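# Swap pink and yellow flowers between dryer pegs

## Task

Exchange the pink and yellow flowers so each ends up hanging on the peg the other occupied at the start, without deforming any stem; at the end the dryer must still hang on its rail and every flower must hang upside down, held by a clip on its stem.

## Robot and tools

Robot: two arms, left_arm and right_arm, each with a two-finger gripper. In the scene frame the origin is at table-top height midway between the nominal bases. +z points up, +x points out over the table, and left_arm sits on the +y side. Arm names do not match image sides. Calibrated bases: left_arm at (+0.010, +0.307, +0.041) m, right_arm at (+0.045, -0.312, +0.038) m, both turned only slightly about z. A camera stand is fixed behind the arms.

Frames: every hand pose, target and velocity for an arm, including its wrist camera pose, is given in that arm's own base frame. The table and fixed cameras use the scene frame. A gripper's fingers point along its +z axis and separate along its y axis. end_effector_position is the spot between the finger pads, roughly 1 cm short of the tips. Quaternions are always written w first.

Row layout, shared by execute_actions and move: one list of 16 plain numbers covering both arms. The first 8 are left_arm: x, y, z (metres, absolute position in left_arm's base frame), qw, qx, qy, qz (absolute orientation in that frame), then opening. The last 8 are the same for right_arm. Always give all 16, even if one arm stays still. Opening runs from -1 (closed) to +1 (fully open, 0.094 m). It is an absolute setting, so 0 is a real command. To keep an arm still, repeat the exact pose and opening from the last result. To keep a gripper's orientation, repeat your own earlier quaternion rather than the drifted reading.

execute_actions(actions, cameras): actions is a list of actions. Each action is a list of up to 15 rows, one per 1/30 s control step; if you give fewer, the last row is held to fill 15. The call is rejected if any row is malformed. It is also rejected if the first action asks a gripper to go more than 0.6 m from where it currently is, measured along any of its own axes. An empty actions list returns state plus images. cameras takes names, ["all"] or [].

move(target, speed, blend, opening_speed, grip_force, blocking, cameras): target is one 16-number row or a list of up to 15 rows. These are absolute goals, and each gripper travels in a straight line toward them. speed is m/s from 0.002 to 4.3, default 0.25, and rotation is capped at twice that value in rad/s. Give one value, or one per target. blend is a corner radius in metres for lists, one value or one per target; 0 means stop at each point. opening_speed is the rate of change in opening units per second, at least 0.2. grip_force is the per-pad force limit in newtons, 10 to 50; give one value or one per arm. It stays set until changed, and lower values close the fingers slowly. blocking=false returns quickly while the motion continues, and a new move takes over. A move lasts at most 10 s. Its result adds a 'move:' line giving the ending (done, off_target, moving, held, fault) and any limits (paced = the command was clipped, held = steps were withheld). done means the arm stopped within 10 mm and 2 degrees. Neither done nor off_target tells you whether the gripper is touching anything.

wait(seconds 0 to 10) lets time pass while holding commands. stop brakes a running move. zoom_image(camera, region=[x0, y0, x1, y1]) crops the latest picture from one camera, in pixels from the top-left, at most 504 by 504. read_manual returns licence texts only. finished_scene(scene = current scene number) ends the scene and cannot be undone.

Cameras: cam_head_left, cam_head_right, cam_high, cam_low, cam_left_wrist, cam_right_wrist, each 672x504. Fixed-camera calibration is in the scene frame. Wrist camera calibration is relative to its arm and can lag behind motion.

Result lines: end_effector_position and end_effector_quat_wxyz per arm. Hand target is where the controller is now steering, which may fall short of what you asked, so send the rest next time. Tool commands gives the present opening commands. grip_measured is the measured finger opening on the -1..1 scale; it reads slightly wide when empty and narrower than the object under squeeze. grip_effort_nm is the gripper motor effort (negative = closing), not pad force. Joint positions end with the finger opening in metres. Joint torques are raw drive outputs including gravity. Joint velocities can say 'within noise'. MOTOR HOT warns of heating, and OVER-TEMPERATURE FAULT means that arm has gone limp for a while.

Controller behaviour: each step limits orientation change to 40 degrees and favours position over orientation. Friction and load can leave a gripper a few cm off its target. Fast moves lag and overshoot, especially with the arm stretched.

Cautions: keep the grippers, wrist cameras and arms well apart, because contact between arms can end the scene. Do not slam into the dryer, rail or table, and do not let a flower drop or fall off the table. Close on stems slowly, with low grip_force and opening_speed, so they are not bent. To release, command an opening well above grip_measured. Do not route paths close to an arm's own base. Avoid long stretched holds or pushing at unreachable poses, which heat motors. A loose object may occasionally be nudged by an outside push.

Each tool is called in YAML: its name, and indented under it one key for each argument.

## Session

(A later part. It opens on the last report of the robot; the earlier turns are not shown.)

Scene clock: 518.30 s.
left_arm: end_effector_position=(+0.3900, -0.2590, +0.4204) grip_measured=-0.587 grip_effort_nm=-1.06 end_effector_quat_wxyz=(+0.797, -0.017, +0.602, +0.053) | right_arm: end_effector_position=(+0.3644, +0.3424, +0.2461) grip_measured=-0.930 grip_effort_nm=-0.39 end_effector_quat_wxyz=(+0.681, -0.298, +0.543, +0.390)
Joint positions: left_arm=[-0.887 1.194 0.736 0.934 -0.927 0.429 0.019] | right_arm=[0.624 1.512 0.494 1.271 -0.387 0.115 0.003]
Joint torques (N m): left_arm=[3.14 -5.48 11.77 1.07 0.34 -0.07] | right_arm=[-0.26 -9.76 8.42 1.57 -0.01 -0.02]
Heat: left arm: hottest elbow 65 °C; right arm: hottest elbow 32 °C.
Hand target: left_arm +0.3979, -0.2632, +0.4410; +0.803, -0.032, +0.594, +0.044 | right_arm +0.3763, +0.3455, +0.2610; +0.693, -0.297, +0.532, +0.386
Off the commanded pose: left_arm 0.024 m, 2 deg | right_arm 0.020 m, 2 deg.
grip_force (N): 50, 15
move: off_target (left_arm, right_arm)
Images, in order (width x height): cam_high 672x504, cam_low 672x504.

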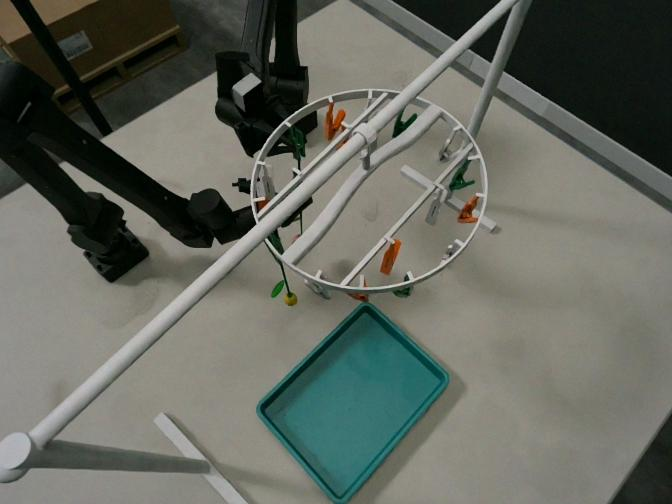

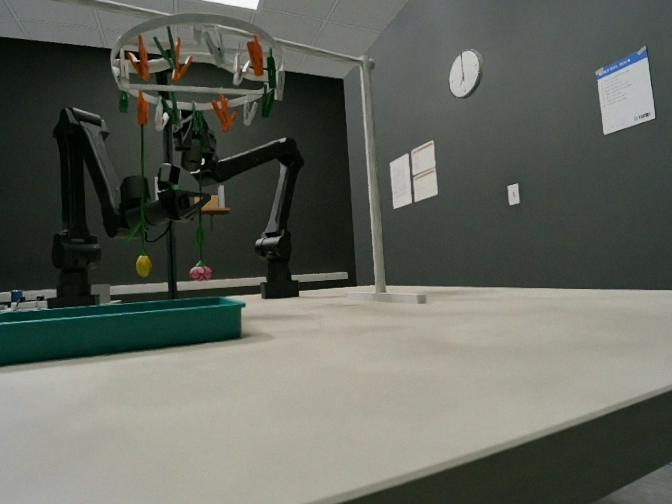

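move:
  target: [0.3991, -0.264, 0.4415, 0.8027, -0.0325, 0.5939, 0.0439, -0.64, 0.3832, 0.3418, 0.2605, 0.6929, -0.2964, 0.5317, 0.3863, -1.0]
  speed: 0.06
  cameras: ["cam_low", "cam_high"]

zoom_image:
  camera: "cam_high"
  region: [280, 130, 324, 174]

zoom_image:
  camera: "cam_low"
  region: [180, 110, 224, 154]

Scene clock: 525.97 s.
left_arm: end_effector_position=(+0.3900, -0.2590, +0.4204) grip_measured=-0.587 grip_effort_nm=-1.06 end_effector_quat_wxyz=(+0.797, -0.017, +0.602, +0.053) | right_arm: end_effector_position=(+0.3698, +0.3381, +0.2489) grip_measured=-0.930 grip_effort_nm=-0.39 end_effector_quat_wxyz=(+0.684, -0.300, +0.541, +0.388)
Joint positions: left_arm=[-0.887 1.194 0.736 0.934 -0.927 0.429 0.019] | right_arm=[0.604 1.512 0.501 1.271 -0.406 0.115 0.003]
Joint torques (N m): left_arm=[3.14 -5.48 11.77 1.09 0.34 -0.07] | right_arm=[-0.09 -9.11 8.49 1.7 0 0.04]
Heat: left arm: hottest elbow 65 °C; right arm: hottest elbow 33 °C.
Hand target: left_arm +0.3979, -0.2632, +0.4410; +0.803, -0.032, +0.594, +0.044 | right_arm +0.3826, +0.3413, +0.2605; +0.693, -0.297, +0.532, +0.386
Off the commanded pose: left_arm 0.024 m, 2 deg | right_arm 0.018 m, 2 deg.
grip_force (N): 50, 15
move: off_target (left_arm, right_arm)
Images, in order (width x height): cam_high 672x504, cam_low 672x504.

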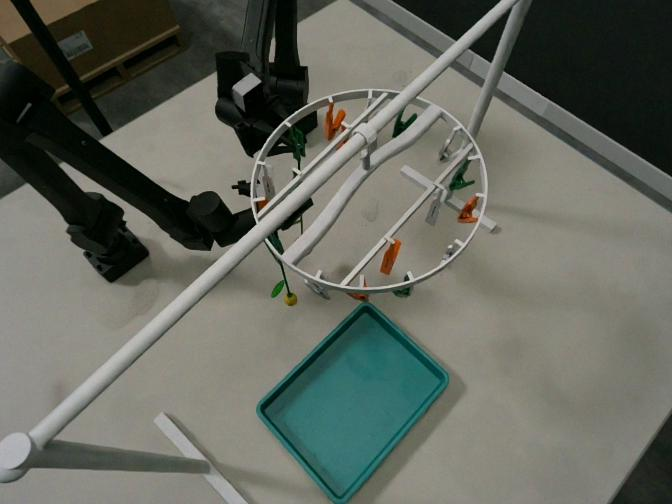

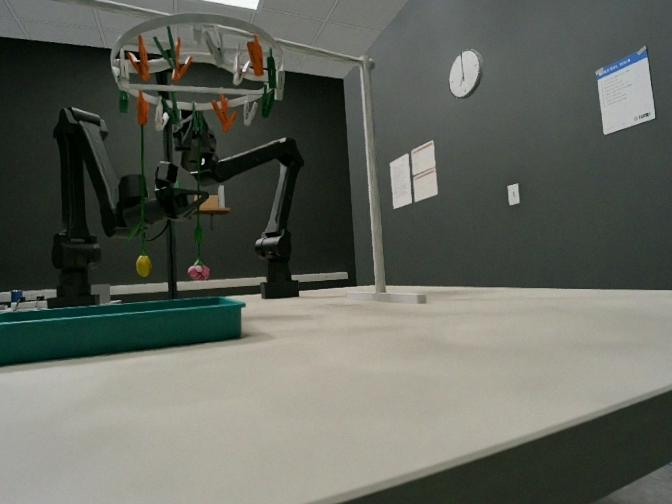

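Scaled by 11.455 from the camera's 672x504 image, which has a finer 960x720 frame.

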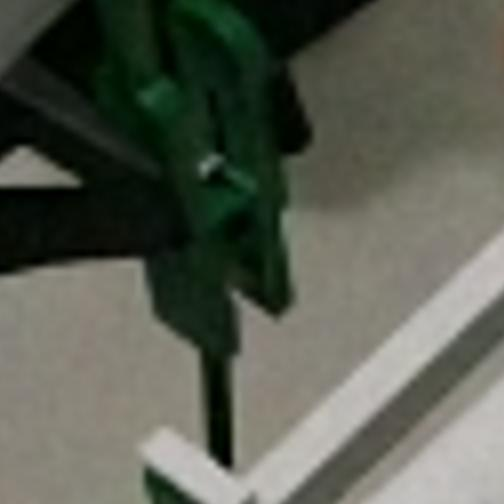

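Scaled by 11.455 from the camera's 672x504 image, which has a finer 960x720 frame.

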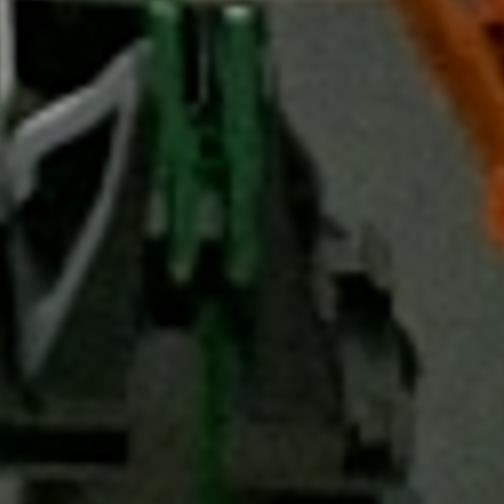

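move:
  target: [0.3991, -0.264, 0.4415, 0.8027, -0.0325, 0.5939, 0.0439, -0.64, 0.3847, 0.3418, 0.2725, 0.6929, -0.2964, 0.5317, 0.3863, -1.0]
  speed: 0.05
  cameras: ["cam_low", "cam_high"]

zoom_image:
  camera: "cam_high"
  region: [280, 130, 324, 174]

zoom_image:
  camera: "cam_low"
  region: [180, 110, 224, 154]

Scene clock: 531.50 s.
left_arm: end_effector_position=(+0.3900, -0.2590, +0.4204) grip_measured=-0.587 grip_effort_nm=-1.06 end_effector_quat_wxyz=(+0.797, -0.017, +0.602, +0.053) | right_arm: end_effector_position=(+0.3724, +0.3390, +0.2542) grip_measured=-0.930 grip_effort_nm=-0.39 end_effector_quat_wxyz=(+0.680, -0.300, +0.545, +0.388)
Joint positions: left_arm=[-0.887 1.194 0.736 0.934 -0.927 0.429 0.019] | right_arm=[0.602 1.489 0.512 1.227 -0.408 0.115 0.003]
Joint torques (N m): left_arm=[3.19 -5.48 11.78 1.09 0.34 -0.07] | right_arm=[-0.26 -10.17 8.77 1.54 -0.02 0.06]
Heat: left arm: hottest elbow 65 °C; right arm: hottest elbow 34 °C.
Hand target: left_arm +0.3979, -0.2632, +0.4410; +0.803, -0.032, +0.594, +0.044 | right_arm +0.3838, +0.3412, +0.2726; +0.693, -0.297, +0.532, +0.386
Off the commanded pose: left_arm 0.024 m, 2 deg | right_arm 0.022 m, 2 deg.
grip_force (N): 50, 15
move: off_target (left_arm, right_arm)
Images, in order (width x height): cam_high 672x504, cam_low 672x504.

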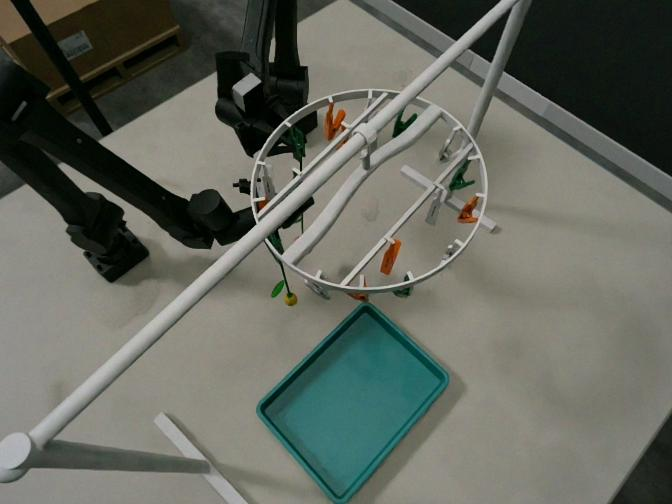

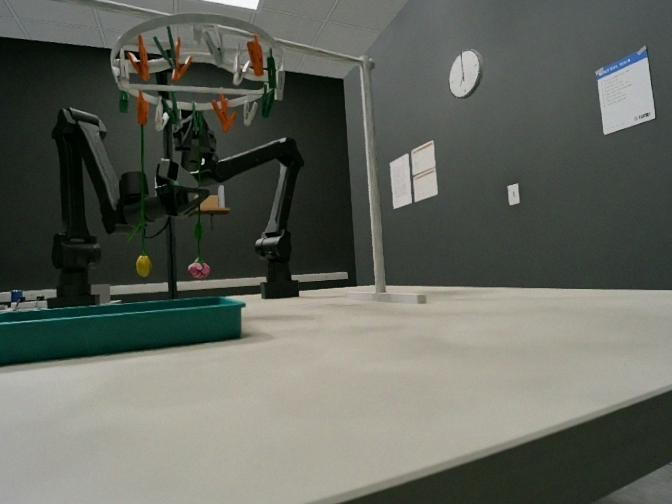

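Scaled by 11.455 from the camera's 672x504 image, which has a finer 960x720 frame.

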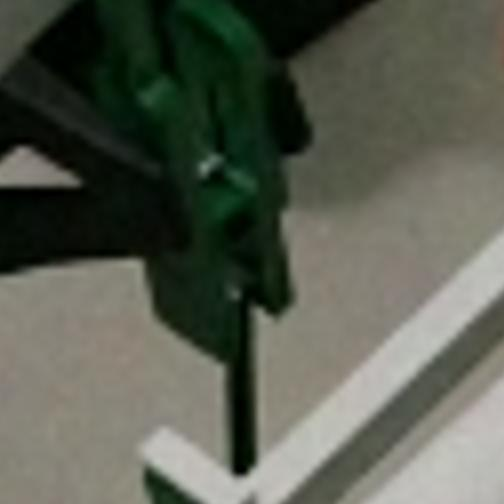

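Scaled by 11.455 from the camera's 672x504 image, which has a finer 960x720 frame.

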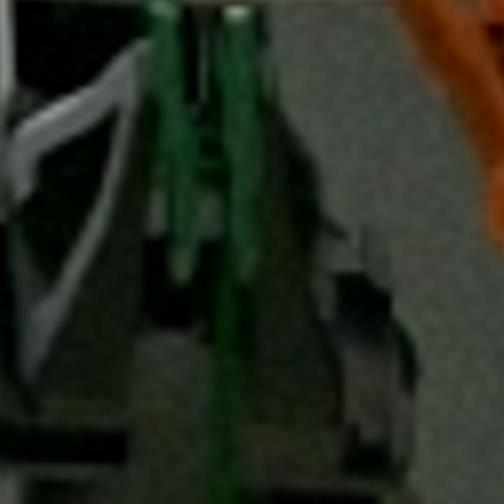

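move:
  target: [0.3991, -0.264, 0.4415, 0.8027, -0.0325, 0.5939, 0.0439, -0.64, 0.3862, 0.3384, 0.270, 0.6929, -0.2964, 0.5317, 0.3863, -1.0]
  speed: 0.05
  cameras: ["cam_low", "cam_high"]

zoom_image:
  camera: "cam_high"
  region: [280, 130, 324, 174]

zoom_image:
  camera: "cam_low"
  region: [180, 110, 224, 154]

Scene clock: 538.87 s.
left_arm: end_effector_position=(+0.3900, -0.2590, +0.4204) grip_measured=-0.587 grip_effort_nm=-1.06 end_effector_quat_wxyz=(+0.797, -0.017, +0.602, +0.053) | right_arm: end_effector_position=(+0.3745, +0.3361, +0.2540) grip_measured=-0.930 grip_effort_nm=-0.39 end_effector_quat_wxyz=(+0.681, -0.301, +0.545, +0.386)
Joint positions: left_arm=[-0.887 1.194 0.736 0.934 -0.927 0.429 0.019] | right_arm=[0.592 1.489 0.512 1.227 -0.417 0.115 0.003]
Joint torques (N m): left_arm=[3.19 -5.48 11.77 1.09 0.34 -0.07] | right_arm=[-0.15 -9.58 8.53 2.04 -0.01 0.09]
Heat: left arm: hottest elbow 65 °C; right arm: hottest elbow 34 °C.
Hand target: left_arm +0.3979, -0.2632, +0.4410; +0.803, -0.032, +0.594, +0.044 | right_arm +0.3856, +0.3378, +0.2699; +0.693, -0.296, +0.532, +0.386
Off the commanded pose: left_arm 0.024 m, 2 deg | right_arm 0.020 m, 2 deg.
grip_force (N): 50, 15
move: off_target (left_arm, right_arm)
Images, in order (width x height): cam_high 672x504, cam_low 672x504.

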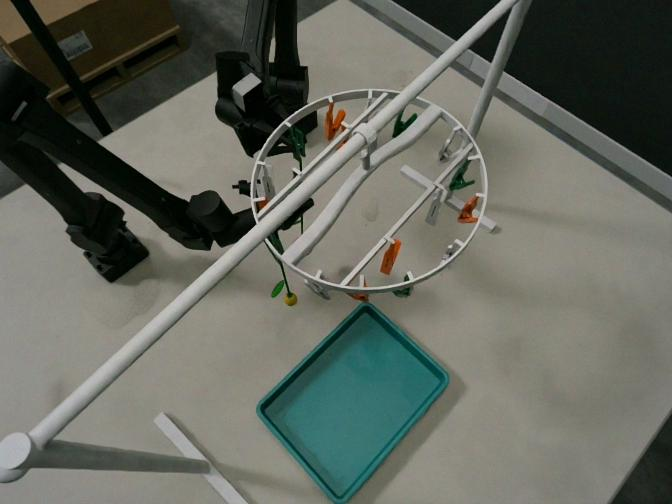

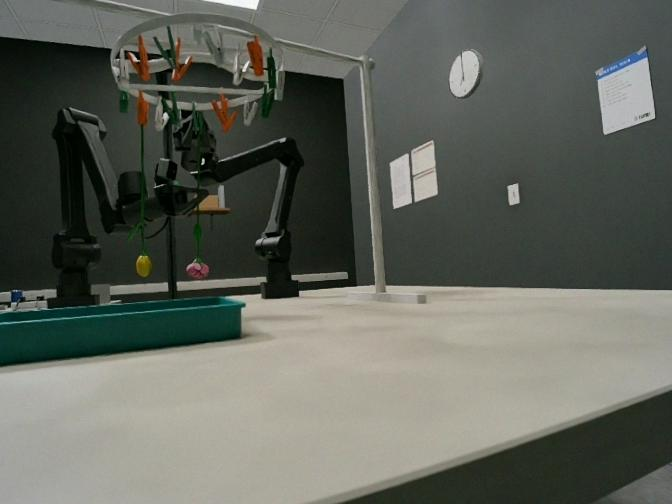

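Scaled by 11.455 from the camera's 672x504 image, which has a finer 960x720 frame.

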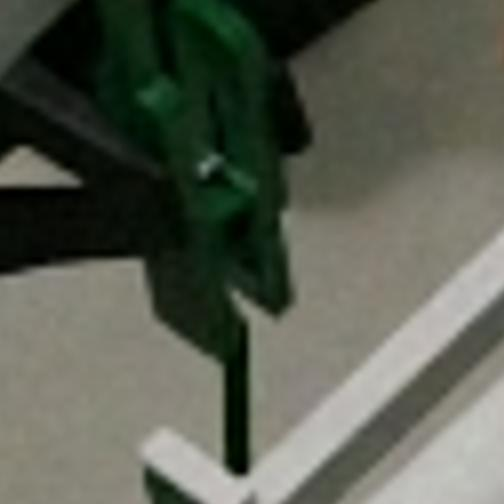

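Scaled by 11.455 from the camera's 672x504 image, which has a finer 960x720 frame.

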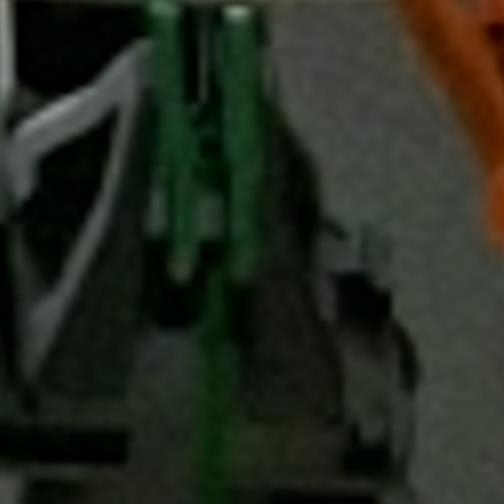

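move:
  target: [0.3991, -0.264, 0.4415, 0.8027, -0.0325, 0.5939, 0.0439, -0.64, 0.3850, 0.3375, 0.284, 0.6929, -0.2964, 0.5317, 0.3863, -1.0]
  speed: 0.05
  cameras: ["cam_low", "cam_high", "cam_right_wrist"]

zoom_image:
  camera: "cam_high"
  region: [280, 130, 324, 174]

zoom_image:
  camera: "cam_low"
  region: [180, 110, 224, 154]

Scene clock: 543.43 s.
left_arm: end_effector_position=(+0.3900, -0.2590, +0.4204) grip_measured=-0.587 grip_effort_nm=-1.06 end_effector_quat_wxyz=(+0.797, -0.017, +0.602, +0.053) | right_arm: end_effector_position=(+0.3723, +0.3346, +0.2632) grip_measured=-0.930 grip_effort_nm=-0.39 end_effector_quat_wxyz=(+0.680, -0.301, +0.546, +0.386)
Joint positions: left_arm=[-0.887 1.194 0.736 0.934 -0.927 0.429 0.019] | right_arm=[0.592 1.45 0.512 1.184 -0.418 0.115 0.003]
Joint torques (N m): left_arm=[3.19 -5.48 11.77 1.07 0.35 -0.07] | right_arm=[-0.32 -10.05 9.25 1.57 -0.01 0.08]
Heat: left arm: hottest elbow 65 °C; right arm: hottest elbow 34 °C.
Hand target: left_arm +0.3979, -0.2632, +0.4410; +0.803, -0.032, +0.594, +0.044 | right_arm +0.3841, +0.3367, +0.2841; +0.693, -0.296, +0.532, +0.386
Off the commanded pose: left_arm 0.024 m, 2 deg | right_arm 0.025 m, 2 deg.
grip_force (N): 50, 15
move: off_target (left_arm, right_arm)
camera_calibration:
cam_right_wrist: T_world_to_cam=[[0.855945, -0.51706, -0.00286178, -0.145954], [-0.107066, -0.171817, -0.979294, 0.395437], [0.505862, 0.838527, -0.202425, -0.326757], [0, 0, 0, 1]] pos_world=[0.332561, 0.266471, 0.320688]
Images, in order (width x height): cam_high 672x504, cam_low 672x504, cam_right_wrist 672x504.

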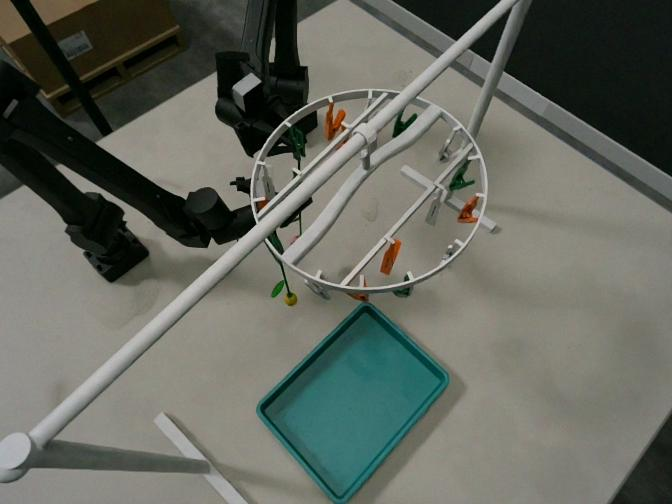

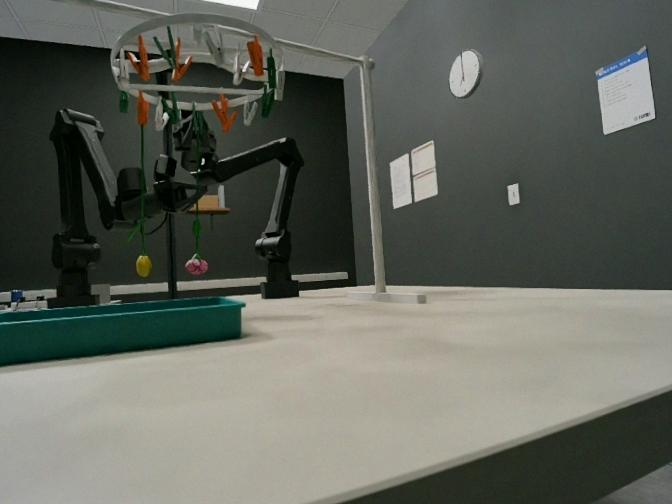

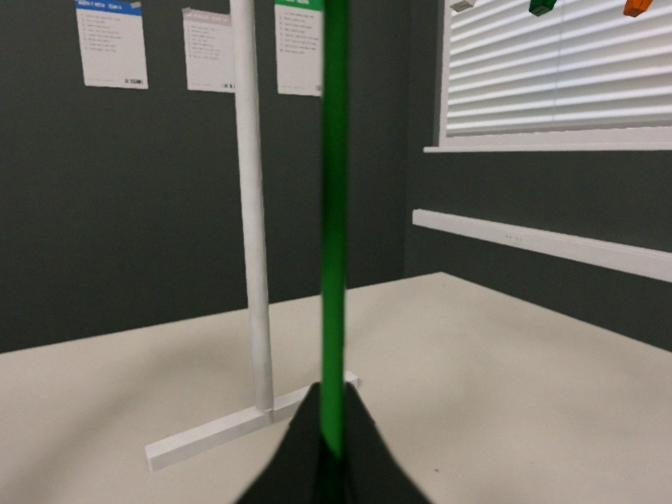

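Scaled by 11.455 from the camera's 672x504 image, which has a finer 960x720 frame.

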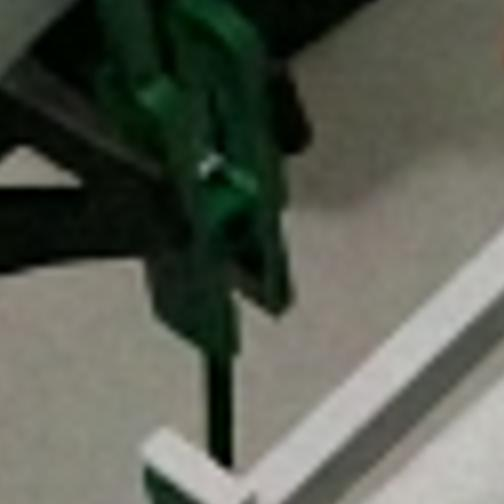

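Scaled by 11.455 from the camera's 672x504 image, which has a finer 960x720 frame.

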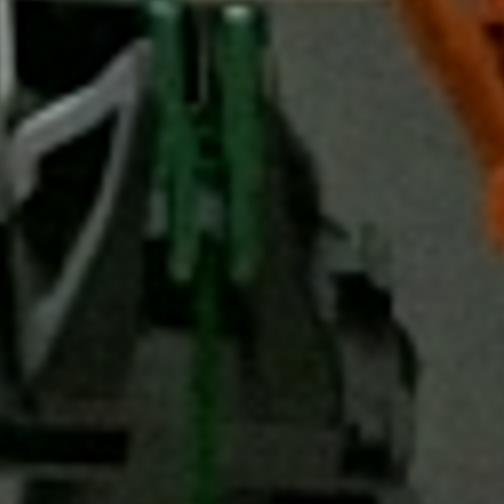

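move:
  target: [0.3991, -0.264, 0.4415, 0.8027, -0.0325, 0.5939, 0.0439, -0.64, 0.3868, 0.3382, 0.2935, 0.6929, -0.2964, 0.5317, 0.3863, -1.0]
  speed: 0.05
  cameras: ["cam_low", "cam_high"]

zoom_image:
  camera: "cam_high"
  region: [280, 130, 324, 174]

zoom_image:
  camera: "cam_low"
  region: [180, 110, 224, 154]

Scene clock: 547.23 s.
left_arm: end_effector_position=(+0.3900, -0.2590, +0.4204) grip_measured=-0.587 grip_effort_nm=-1.06 end_effector_quat_wxyz=(+0.797, -0.017, +0.602, +0.053) | right_arm: end_effector_position=(+0.3745, +0.3356, +0.2719) grip_measured=-0.930 grip_effort_nm=-0.39 end_effector_quat_wxyz=(+0.680, -0.301, +0.546, +0.386)
Joint positions: left_arm=[-0.887 1.194 0.736 0.934 -0.927 0.429 0.019] | right_arm=[0.59 1.427 0.525 1.148 -0.419 0.115 0.003]
Joint torques (N m): left_arm=[3.14 -5.48 11.78 1.09 0.34 -0.07] | right_arm=[-0.26 -10.05 9.5 1.57 -0.03 0.08]
Heat: left arm: hottest elbow 65 °C; right arm: hottest elbow 35 °C.
Hand target: left_arm +0.3979, -0.2632, +0.4410; +0.803, -0.032, +0.594, +0.044 | right_arm +0.3859, +0.3374, +0.2935; +0.693, -0.296, +0.532, +0.386
Off the commanded pose: left_arm 0.024 m, 2 deg | right_arm 0.025 m, 2 deg.
grip_force (N): 50, 15
move: off_target (left_arm, right_arm)
Images, in order (width x height): cam_high 672x504, cam_low 672x504.

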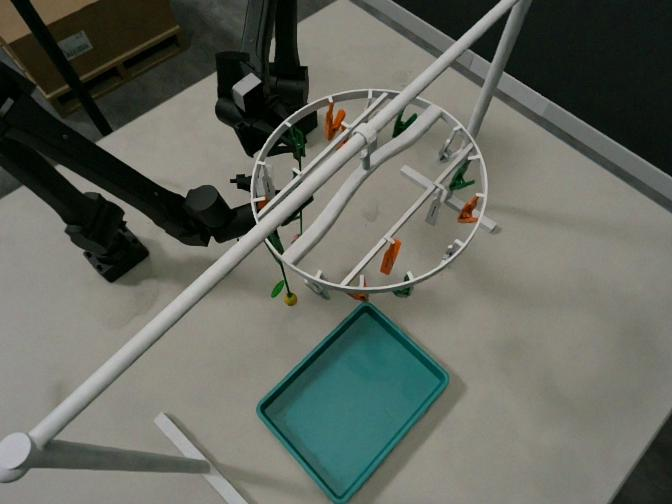

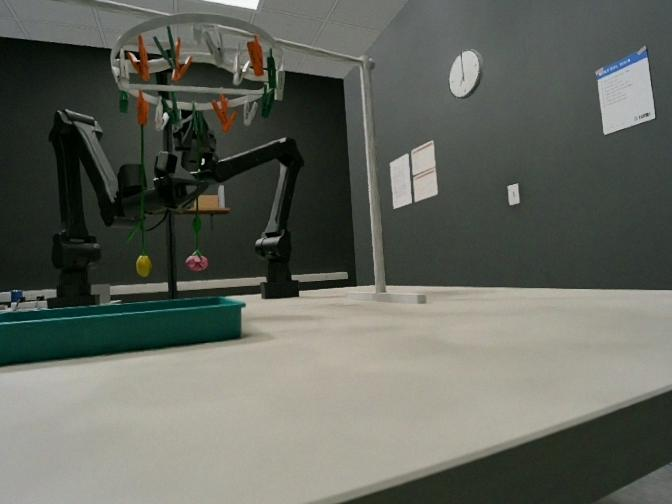

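Scaled by 11.455 from the camera's 672x504 image, which has a finer 960x720 frame.

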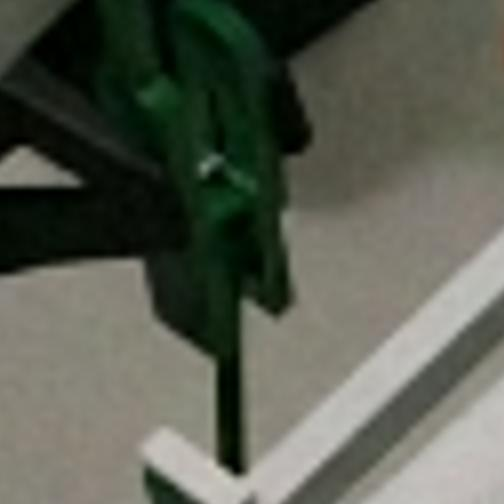

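Scaled by 11.455 from the camera's 672x504 image, which has a finer 960x720 frame.

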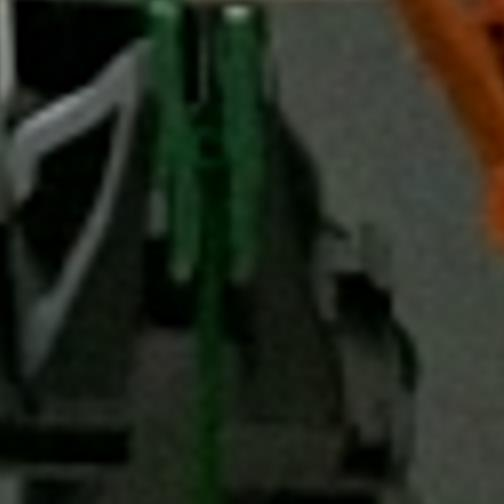

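move:
  target: [0.3991, -0.264, 0.4415, 0.8027, -0.0325, 0.5939, 0.0439, -0.02, 0.3868, 0.3382, 0.2935, 0.6929, -0.2964, 0.5317, 0.3863, -1.0]
  speed: 0.05
  opening_speed: 0.4
  cameras: ["cam_low", "cam_left_wrist", "cam_high"]

zoom_image:
  camera: "cam_low"
  region: [170, 90, 240, 160]

zoom_image:
  camera: "cam_high"
  region: [280, 110, 324, 174]

Scene clock: 553.37 s.
left_arm: end_effector_position=(+0.3900, -0.2590, +0.4204) grip_measured=-0.023 grip_effort_nm=0.05 end_effector_quat_wxyz=(+0.797, -0.018, +0.602, +0.053) | right_arm: end_effector_position=(+0.3744, +0.3357, +0.2718) grip_measured=-0.930 grip_effort_nm=-0.39 end_effector_quat_wxyz=(+0.679, -0.301, +0.546, +0.386)
Joint positions: left_arm=[-0.887 1.194 0.736 0.934 -0.927 0.428 0.046] | right_arm=[0.59 1.427 0.525 1.147 -0.419 0.115 0.003]
Joint torques (N m): left_arm=[3.14 -5.48 11.78 1.07 0.34 -0.07] | right_arm=[-0.21 -9.82 9.55 1.51 0 0.08]
Heat: left arm: hottest elbow 66 °C; right arm: hottest elbow 35 °C.
Hand target: left_arm +0.3979, -0.2632, +0.4411; +0.803, -0.032, +0.594, +0.044 | right_arm +0.3858, +0.3375, +0.2934; +0.693, -0.297, +0.532, +0.386
Off the commanded pose: left_arm 0.024 m, 2 deg | right_arm 0.025 m, 2 deg.
grip_force (N): 50, 15
move: off_target (left_arm, right_arm)
camera_calibration:
cam_left_wrist: T_world_to_cam=[[0.114084, -0.992341, -0.0473752, -0.28161], [-0.158837, 0.028854, -0.986883, 0.522162], [0.980691, 0.120113, -0.154328, -0.194037], [0, 0, 0, 1]] pos_world=[0.305357, -0.271213, 0.472026]
Images, in order (width x height): cam_high 672x504, cam_low 672x504, cam_left_wrist 672x504.

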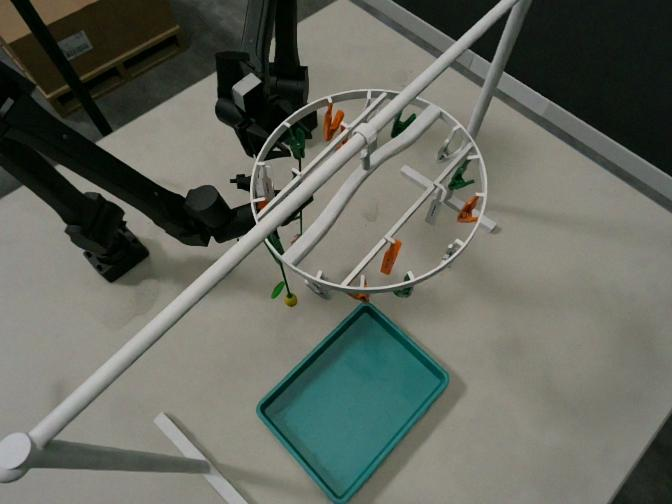

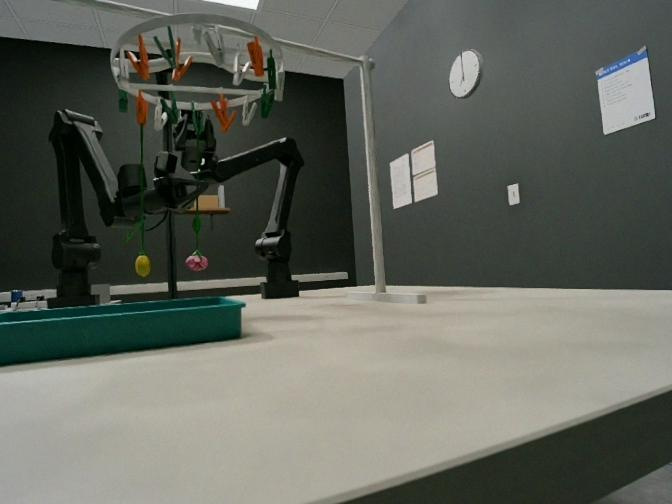

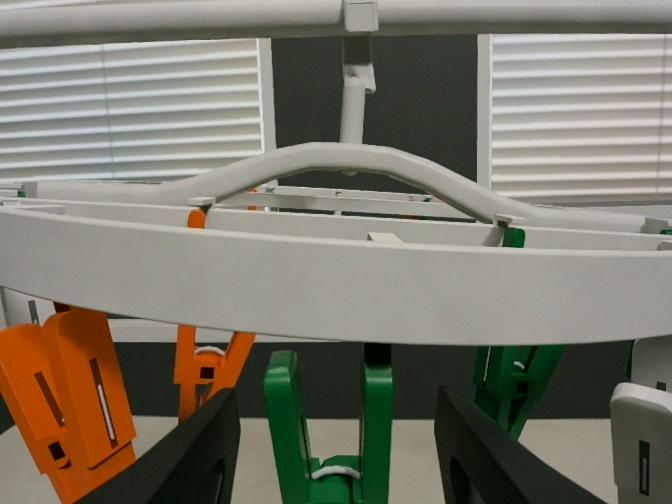

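Scaled by 7.200 from the camera's 672x504 image, which has a finer 960x720 frame.

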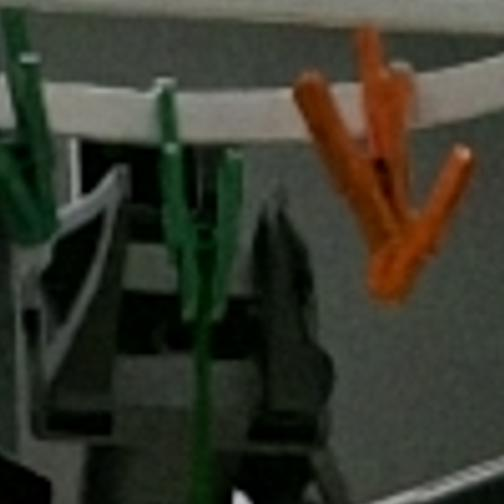

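Scaled by 7.875 from the camera's 672x504 image, which has a finer 960x720 frame.

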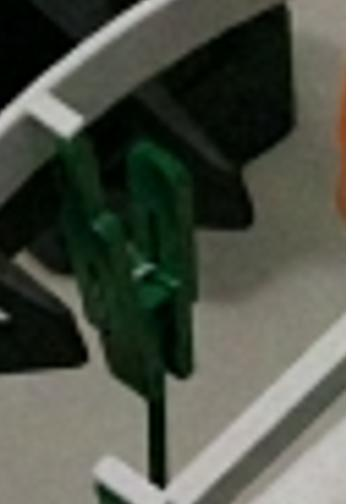

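move:
  target:
    - [0.2990, -0.2734, 0.4405, 0.8027, -0.0325, 0.5939, 0.0439, -0.02, 0.3868, 0.3382, 0.2935, 0.6929, -0.2964, 0.5317, 0.3863, -1.0]
    - [0.2990, -0.2734, 0.4405, 0.8027, -0.0325, 0.5939, 0.0439, -0.02, 0.3868, 0.3382, 0.2935, 0.6929, -0.2964, 0.5317, 0.3863, 0.0]
    - [0.2990, -0.2734, 0.4405, 0.8027, -0.0325, 0.5939, 0.0439, -0.02, 0.300, 0.203, 0.285, 0.6929, -0.2964, 0.5317, 0.3863, 0.0]
  speed: [0.12, 0.1, 0.12]
  grip_force: [50, 50]
  cameras: ["cam_low", "cam_right_wrist"]

zoom_image:
  camera: "cam_low"
  region: [120, 60, 260, 290]

Scene clock: 579.37 s.
left_arm: end_effector_position=(+0.3021, -0.2717, +0.4390) grip_measured=-0.022 grip_effort_nm=0.05 end_effector_quat_wxyz=(+0.801, -0.032, +0.595, +0.047) | right_arm: end_effector_position=(+0.3018, +0.2069, +0.2882) grip_measured=-0.001 grip_effort_nm=0.08 end_effector_quat_wxyz=(+0.696, -0.303, +0.527, +0.383)
Joint positions: left_arm=[-1.13 1.129 0.686 1.195 -1.134 0.709 0.046] | right_arm=[0.289 1.037 0.238 1.15 -0.705 0.214 0.047]
Joint torques (N m): left_arm=[1.85 -5.13 7.71 1.69 0.31 0.17] | right_arm=[-0.32 -2.73 5.85 1.77 0.06 0.2]
Heat: left arm: hottest elbow 64 °C; right arm: hottest elbow 37 °C.
Hand target: left_arm +0.2991, -0.2734, +0.4404; +0.803, -0.032, +0.594, +0.044 | right_arm +0.3000, +0.2031, +0.2850; +0.693, -0.296, +0.532, +0.386
Off the commanded pose: left_arm 0.004 m, 0 deg | right_arm 0.005 m, 1 deg.
move: done; target 2's new opening was sent with right_arm's hand 0.025 m and 2 deg from that target
camera_calibration:
cam_right_wrist: T_world_to_cam=[[0.853597, -0.520153, 0.0285314, -0.159219], [-0.0606707, -0.153662, -0.986259, 0.374669], [0.517389, 0.840136, -0.162723, -0.194264], [0, 0, 0, 1]] pos_world=[0.25915, 0.137962, 0.342452]
Images, in order (width x height): cam_low 672x504, cam_right_wrist 672x504.

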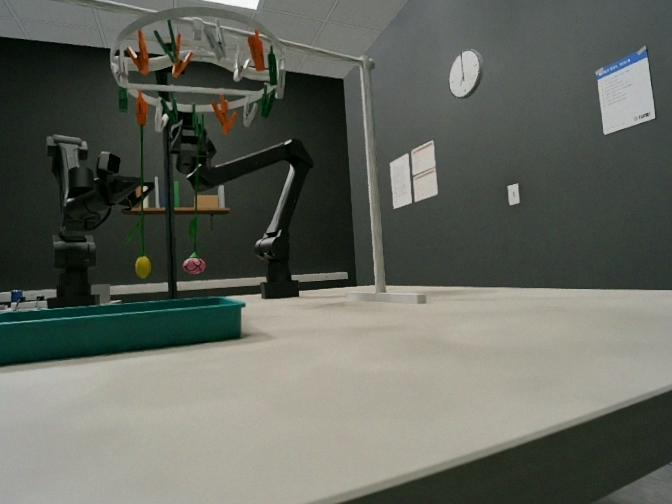

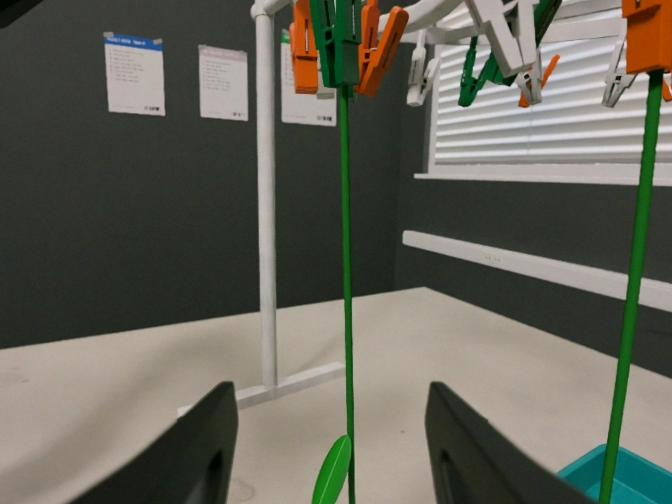

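Scaled by 2.191 from the camera's 672x504 image, which has a finer 960x720 frame.

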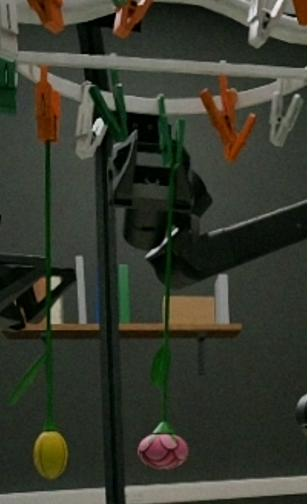

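move:
  target:
    - [0.2990, -0.2734, 0.4405, 0.8027, -0.0325, 0.5939, 0.0439, -0.02, 0.362, 0.042, 0.36, 0.6598, -0.3366, 0.5155, 0.4308, -0.02]
    - [0.381, -0.374, 0.268, 0.8015, 0.0453, 0.5931, -0.0613, 0.3, 0.406, 0.119, 0.437, 0.6598, -0.3366, 0.5155, 0.4308, -0.02]
  speed: [0.2, 0.15]
  blend: [0.02, 0]
  cameras: ["cam_left_wrist", "cam_right_wrist", "cam_head_left", "cam_high"]

zoom_image:
  camera: "cam_right_wrist"
  region: [84, 0, 588, 504]

Scene clock: 591.97 s.
left_arm: end_effector_position=(+0.3723, -0.3690, +0.2552) grip_measured=+0.298 grip_effort_nm=0.05 end_effector_quat_wxyz=(+0.793, +0.065, +0.604, -0.050) | right_arm: end_effector_position=(+0.4026, +0.1152, +0.4107) grip_measured=-0.019 grip_effort_nm=-0.08 end_effector_quat_wxyz=(+0.645, -0.317, +0.535, +0.444)
Joint positions: left_arm=[-1.024 1.657 0.661 1.389 -0.814 0.338 0.061] | right_arm=[-0.115 1.168 0.683 1.123 -1.18 0.668 0.046]
Joint torques (N m): left_arm=[3.25 -9.05 7.86 2.4 0.3 -0.07] | right_arm=[1.38 -7.53 11.74 0.9 0.45 -0.13]
Heat: left arm: hottest elbow 60 °C; right arm: hottest elbow 37 °C.
Hand target: left_arm +0.3805, -0.3735, +0.2679; +0.801, +0.046, +0.593, -0.061 | right_arm +0.4045, +0.1187, +0.4366; +0.660, -0.336, +0.515, +0.431
Off the commanded pose: left_arm 0.016 m, 3 deg | right_arm 0.027 m, 4 deg.
move: off_target (left_arm, right_arm); target 2's new opening was sent with left_arm's hand 0.016 m and 3 deg from that target
camera_calibration:
cam_left_wrist: T_world_to_cam=[[-0.148783, -0.987306, -0.0555833, -0.294904], [-0.156996, 0.0790799, -0.984428, 0.376673], [0.976328, -0.13774, -0.166769, -0.279272], [0, 0, 0, 1]] pos_world=[0.287921, -0.359415, 0.307842]
cam_right_wrist: T_world_to_cam=[[0.913651, -0.402641, -0.0558764, -0.299615], [-0.129983, -0.159136, -0.978662, 0.512896], [0.385157, 0.901419, -0.197732, -0.0889237], [0, 0, 0, 1]] pos_world=[0.374661, 0.041141, 0.467628]
Images, in order (width x height): cam_head_left 672x504, cam_high 672x504, cam_left_wrist 672x504, cam_right_wrist 672x504.

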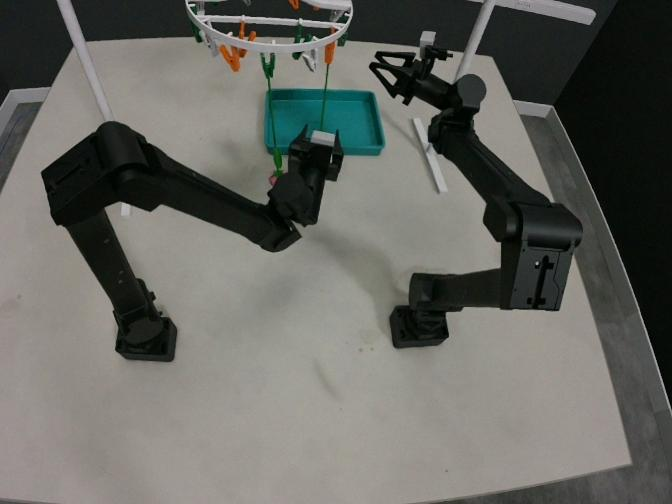

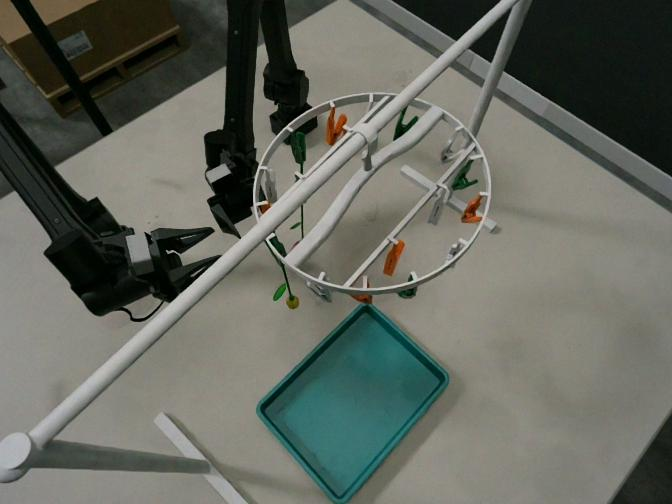

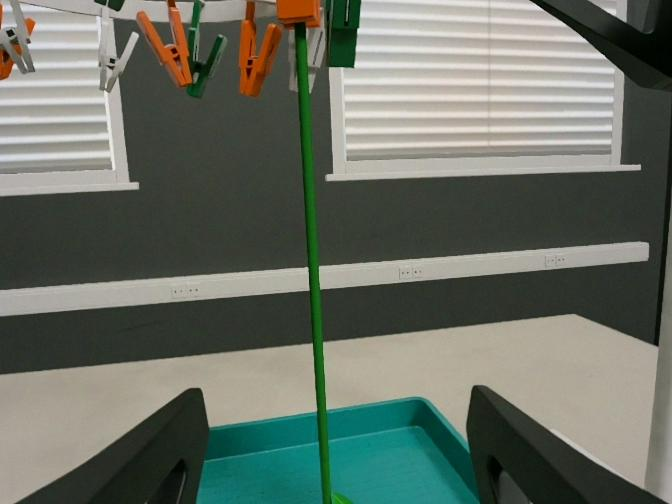

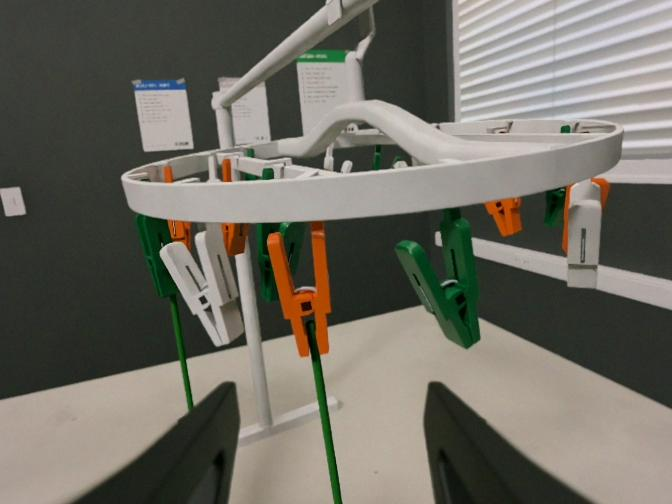

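Scaled by 1.000.

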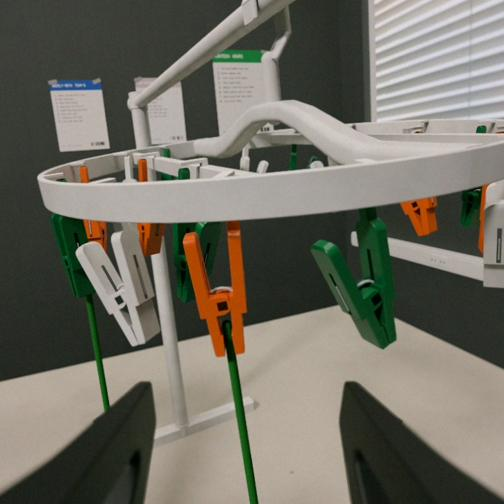

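move:
  target: [0.467, -0.379, 0.275, 0.8015, 0.0453, 0.5931, -0.0613, 0.3, 0.4168, 0.1851, 0.449, 0.6598, -0.3366, 0.5155, 0.4308, -0.13]
  speed: 0.12
  cameras: ["cam_left_wrist", "cam_right_wrist"]

zoom_image:
  camera: "cam_right_wrist"
  region: [168, 200, 504, 452]

Scene clock: 620.60 s.
left_arm: end_effector_position=(+0.4559, -0.3712, +0.2681) grip_measured=+0.298 grip_effort_nm=0.05 end_effector_quat_wxyz=(+0.798, +0.054, +0.597, -0.056) | right_arm: end_effector_position=(+0.4142, +0.1804, +0.4181) grip_measured=-0.128 grip_effort_nm=-0.08 end_effector_quat_wxyz=(+0.643, -0.319, +0.538, +0.442)
Joint positions: left_arm=[-0.869 1.725 0.816 1.277 -0.676 0.257 0.061] | right_arm=[0.078 1.142 0.73 0.838 -1.019 0.435 0.041]
Joint torques (N m): left_arm=[2.96 -10.23 8.81 1.32 0.28 -0.07] | right_arm=[1.26 -7.88 12.57 1.13 0.32 -0.13]
Heat: left arm: hottest elbow 55 °C; right arm: hottest elbow 42 °C.
Hand target: left_arm +0.4664, -0.3784, +0.2749; +0.802, +0.045, +0.593, -0.061 | right_arm +0.4150, +0.1844, +0.4485; +0.660, -0.336, +0.515, +0.431
Off the commanded pose: left_arm 0.015 m, 1 deg | right_arm 0.031 m, 4 deg.
move: off_target (left_arm, right_arm)
camera_calibration:
cam_left_wrist: T_world_to_cam=[[-0.144011, -0.989089, -0.0310507, -0.293289], [-0.143132, 0.0518672, -0.988344, 0.387288], [0.97917, -0.137888, -0.14904, -0.365243], [0, 0, 0, 1]] pos_world=[0.370831, -0.360538, 0.319231]
cam_right_wrist: T_world_to_cam=[[0.913689, -0.40258, -0.0556916, -0.283588], [-0.13378, -0.168528, -0.976576, 0.53448], [0.383764, 0.899738, -0.207839, -0.145525], [0, 0, 0, 1]] pos_world=[0.386461, 0.106843, 0.475921]
Images, in order (width x height): cam_left_wrist 672x504, cam_right_wrist 672x504.

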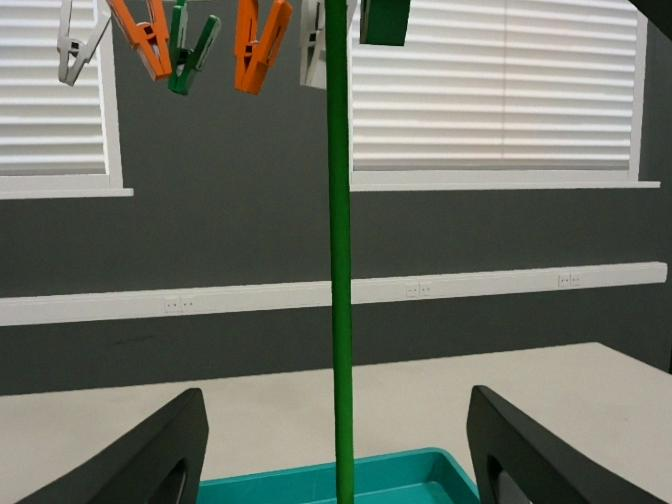

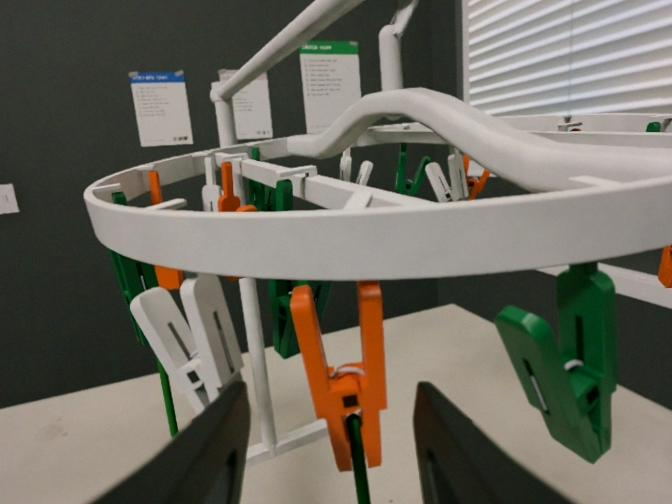

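Scaled by 1.500 from the camera's 672x504 image, which has a finer 960x720 frame.

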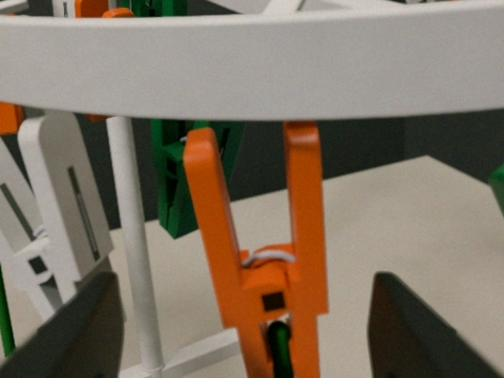

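move:
  target: [0.4838, -0.3819, 0.275, 0.8015, 0.0453, 0.5931, -0.0613, 0.0, 0.4364, 0.2272, 0.4525, 0.6598, -0.3366, 0.5155, 0.4308, -0.13]
  speed: 0.1
  opening_speed: 1.0
  cameras: ["cam_left_wrist", "cam_right_wrist"]

zoom_image:
  camera: "cam_right_wrist"
  region: [168, 252, 504, 504]

Scene clock: 634.90 s.
left_arm: end_effector_position=(+0.4714, -0.3758, +0.2680) grip_measured=+0.002 grip_effort_nm=-0.12 end_effector_quat_wxyz=(+0.798, +0.055, +0.597, -0.057) | right_arm: end_effector_position=(+0.4288, +0.2213, +0.4267) grip_measured=-0.128 grip_effort_nm=-0.08 end_effector_quat_wxyz=(+0.646, -0.324, +0.534, +0.439)
Joint positions: left_arm=[-0.849 1.749 0.855 1.255 -0.655 0.246 0.047] | right_arm=[0.186 1.184 0.794 0.761 -0.922 0.353 0.041]
Joint torques (N m): left_arm=[3.25 -10.58 8.95 1.33 0.27 -0.08] | right_arm=[1.32 -7.24 12.92 1.18 0.27 -0.13]
Heat: left arm: hottest elbow 53 °C; right arm: hottest elbow 45 °C.
Hand target: left_arm +0.4832, -0.3814, +0.2750; +0.802, +0.045, +0.593, -0.061 | right_arm +0.4348, +0.2265, +0.4520; +0.660, -0.336, +0.515, +0.431
Off the commanded pose: left_arm 0.016 m, 1 deg | right_arm 0.028 m, 3 deg.
move: off_target (left_arm, right_arm)
camera_calibration:
cam_left_wrist: T_world_to_cam=[[-0.146845, -0.988677, -0.0309028, -0.294106], [-0.143501, 0.052204, -0.988272, 0.389972], [0.978695, -0.140689, -0.149542, -0.381688], [0, 0, 0, 1]] pos_world=[0.386329, -0.364833, 0.319232]
cam_right_wrist: T_world_to_cam=[[0.914772, -0.401949, -0.0403527, -0.287135], [-0.118786, -0.172165, -0.97788, 0.546643], [0.386111, 0.899331, -0.205238, -0.188191], [0, 0, 0, 1]] pos_world=[0.400259, 0.147945, 0.484341]
Images, in order (width x height): cam_left_wrist 672x504, cam_right_wrist 672x504.

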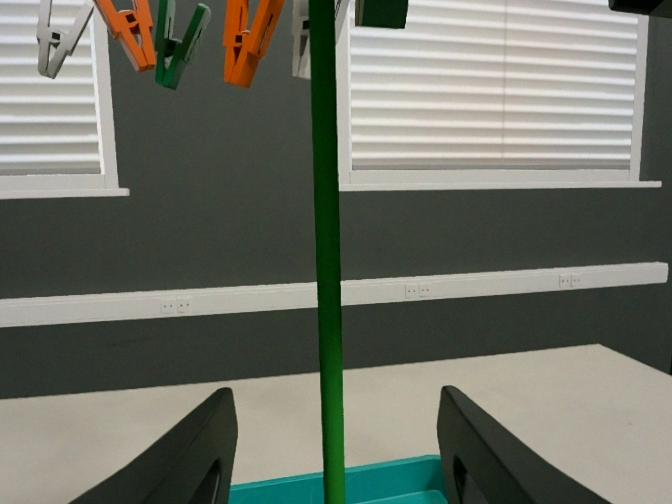

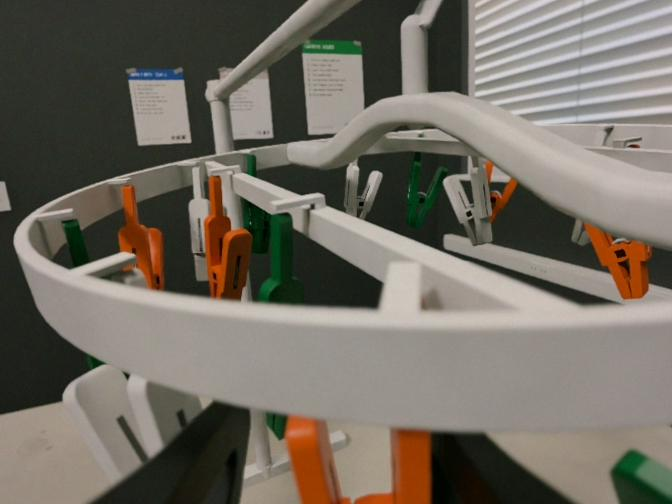

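Scaled by 1.500 from the camera's 672x504 image, which has a finer 960x720 frame.

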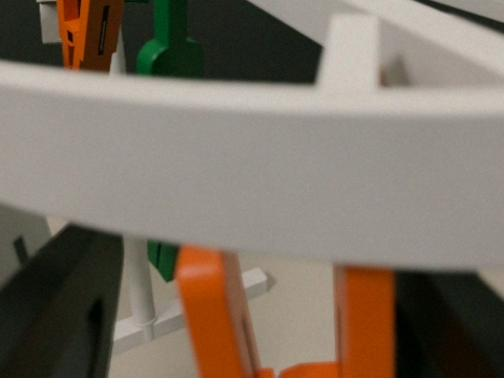

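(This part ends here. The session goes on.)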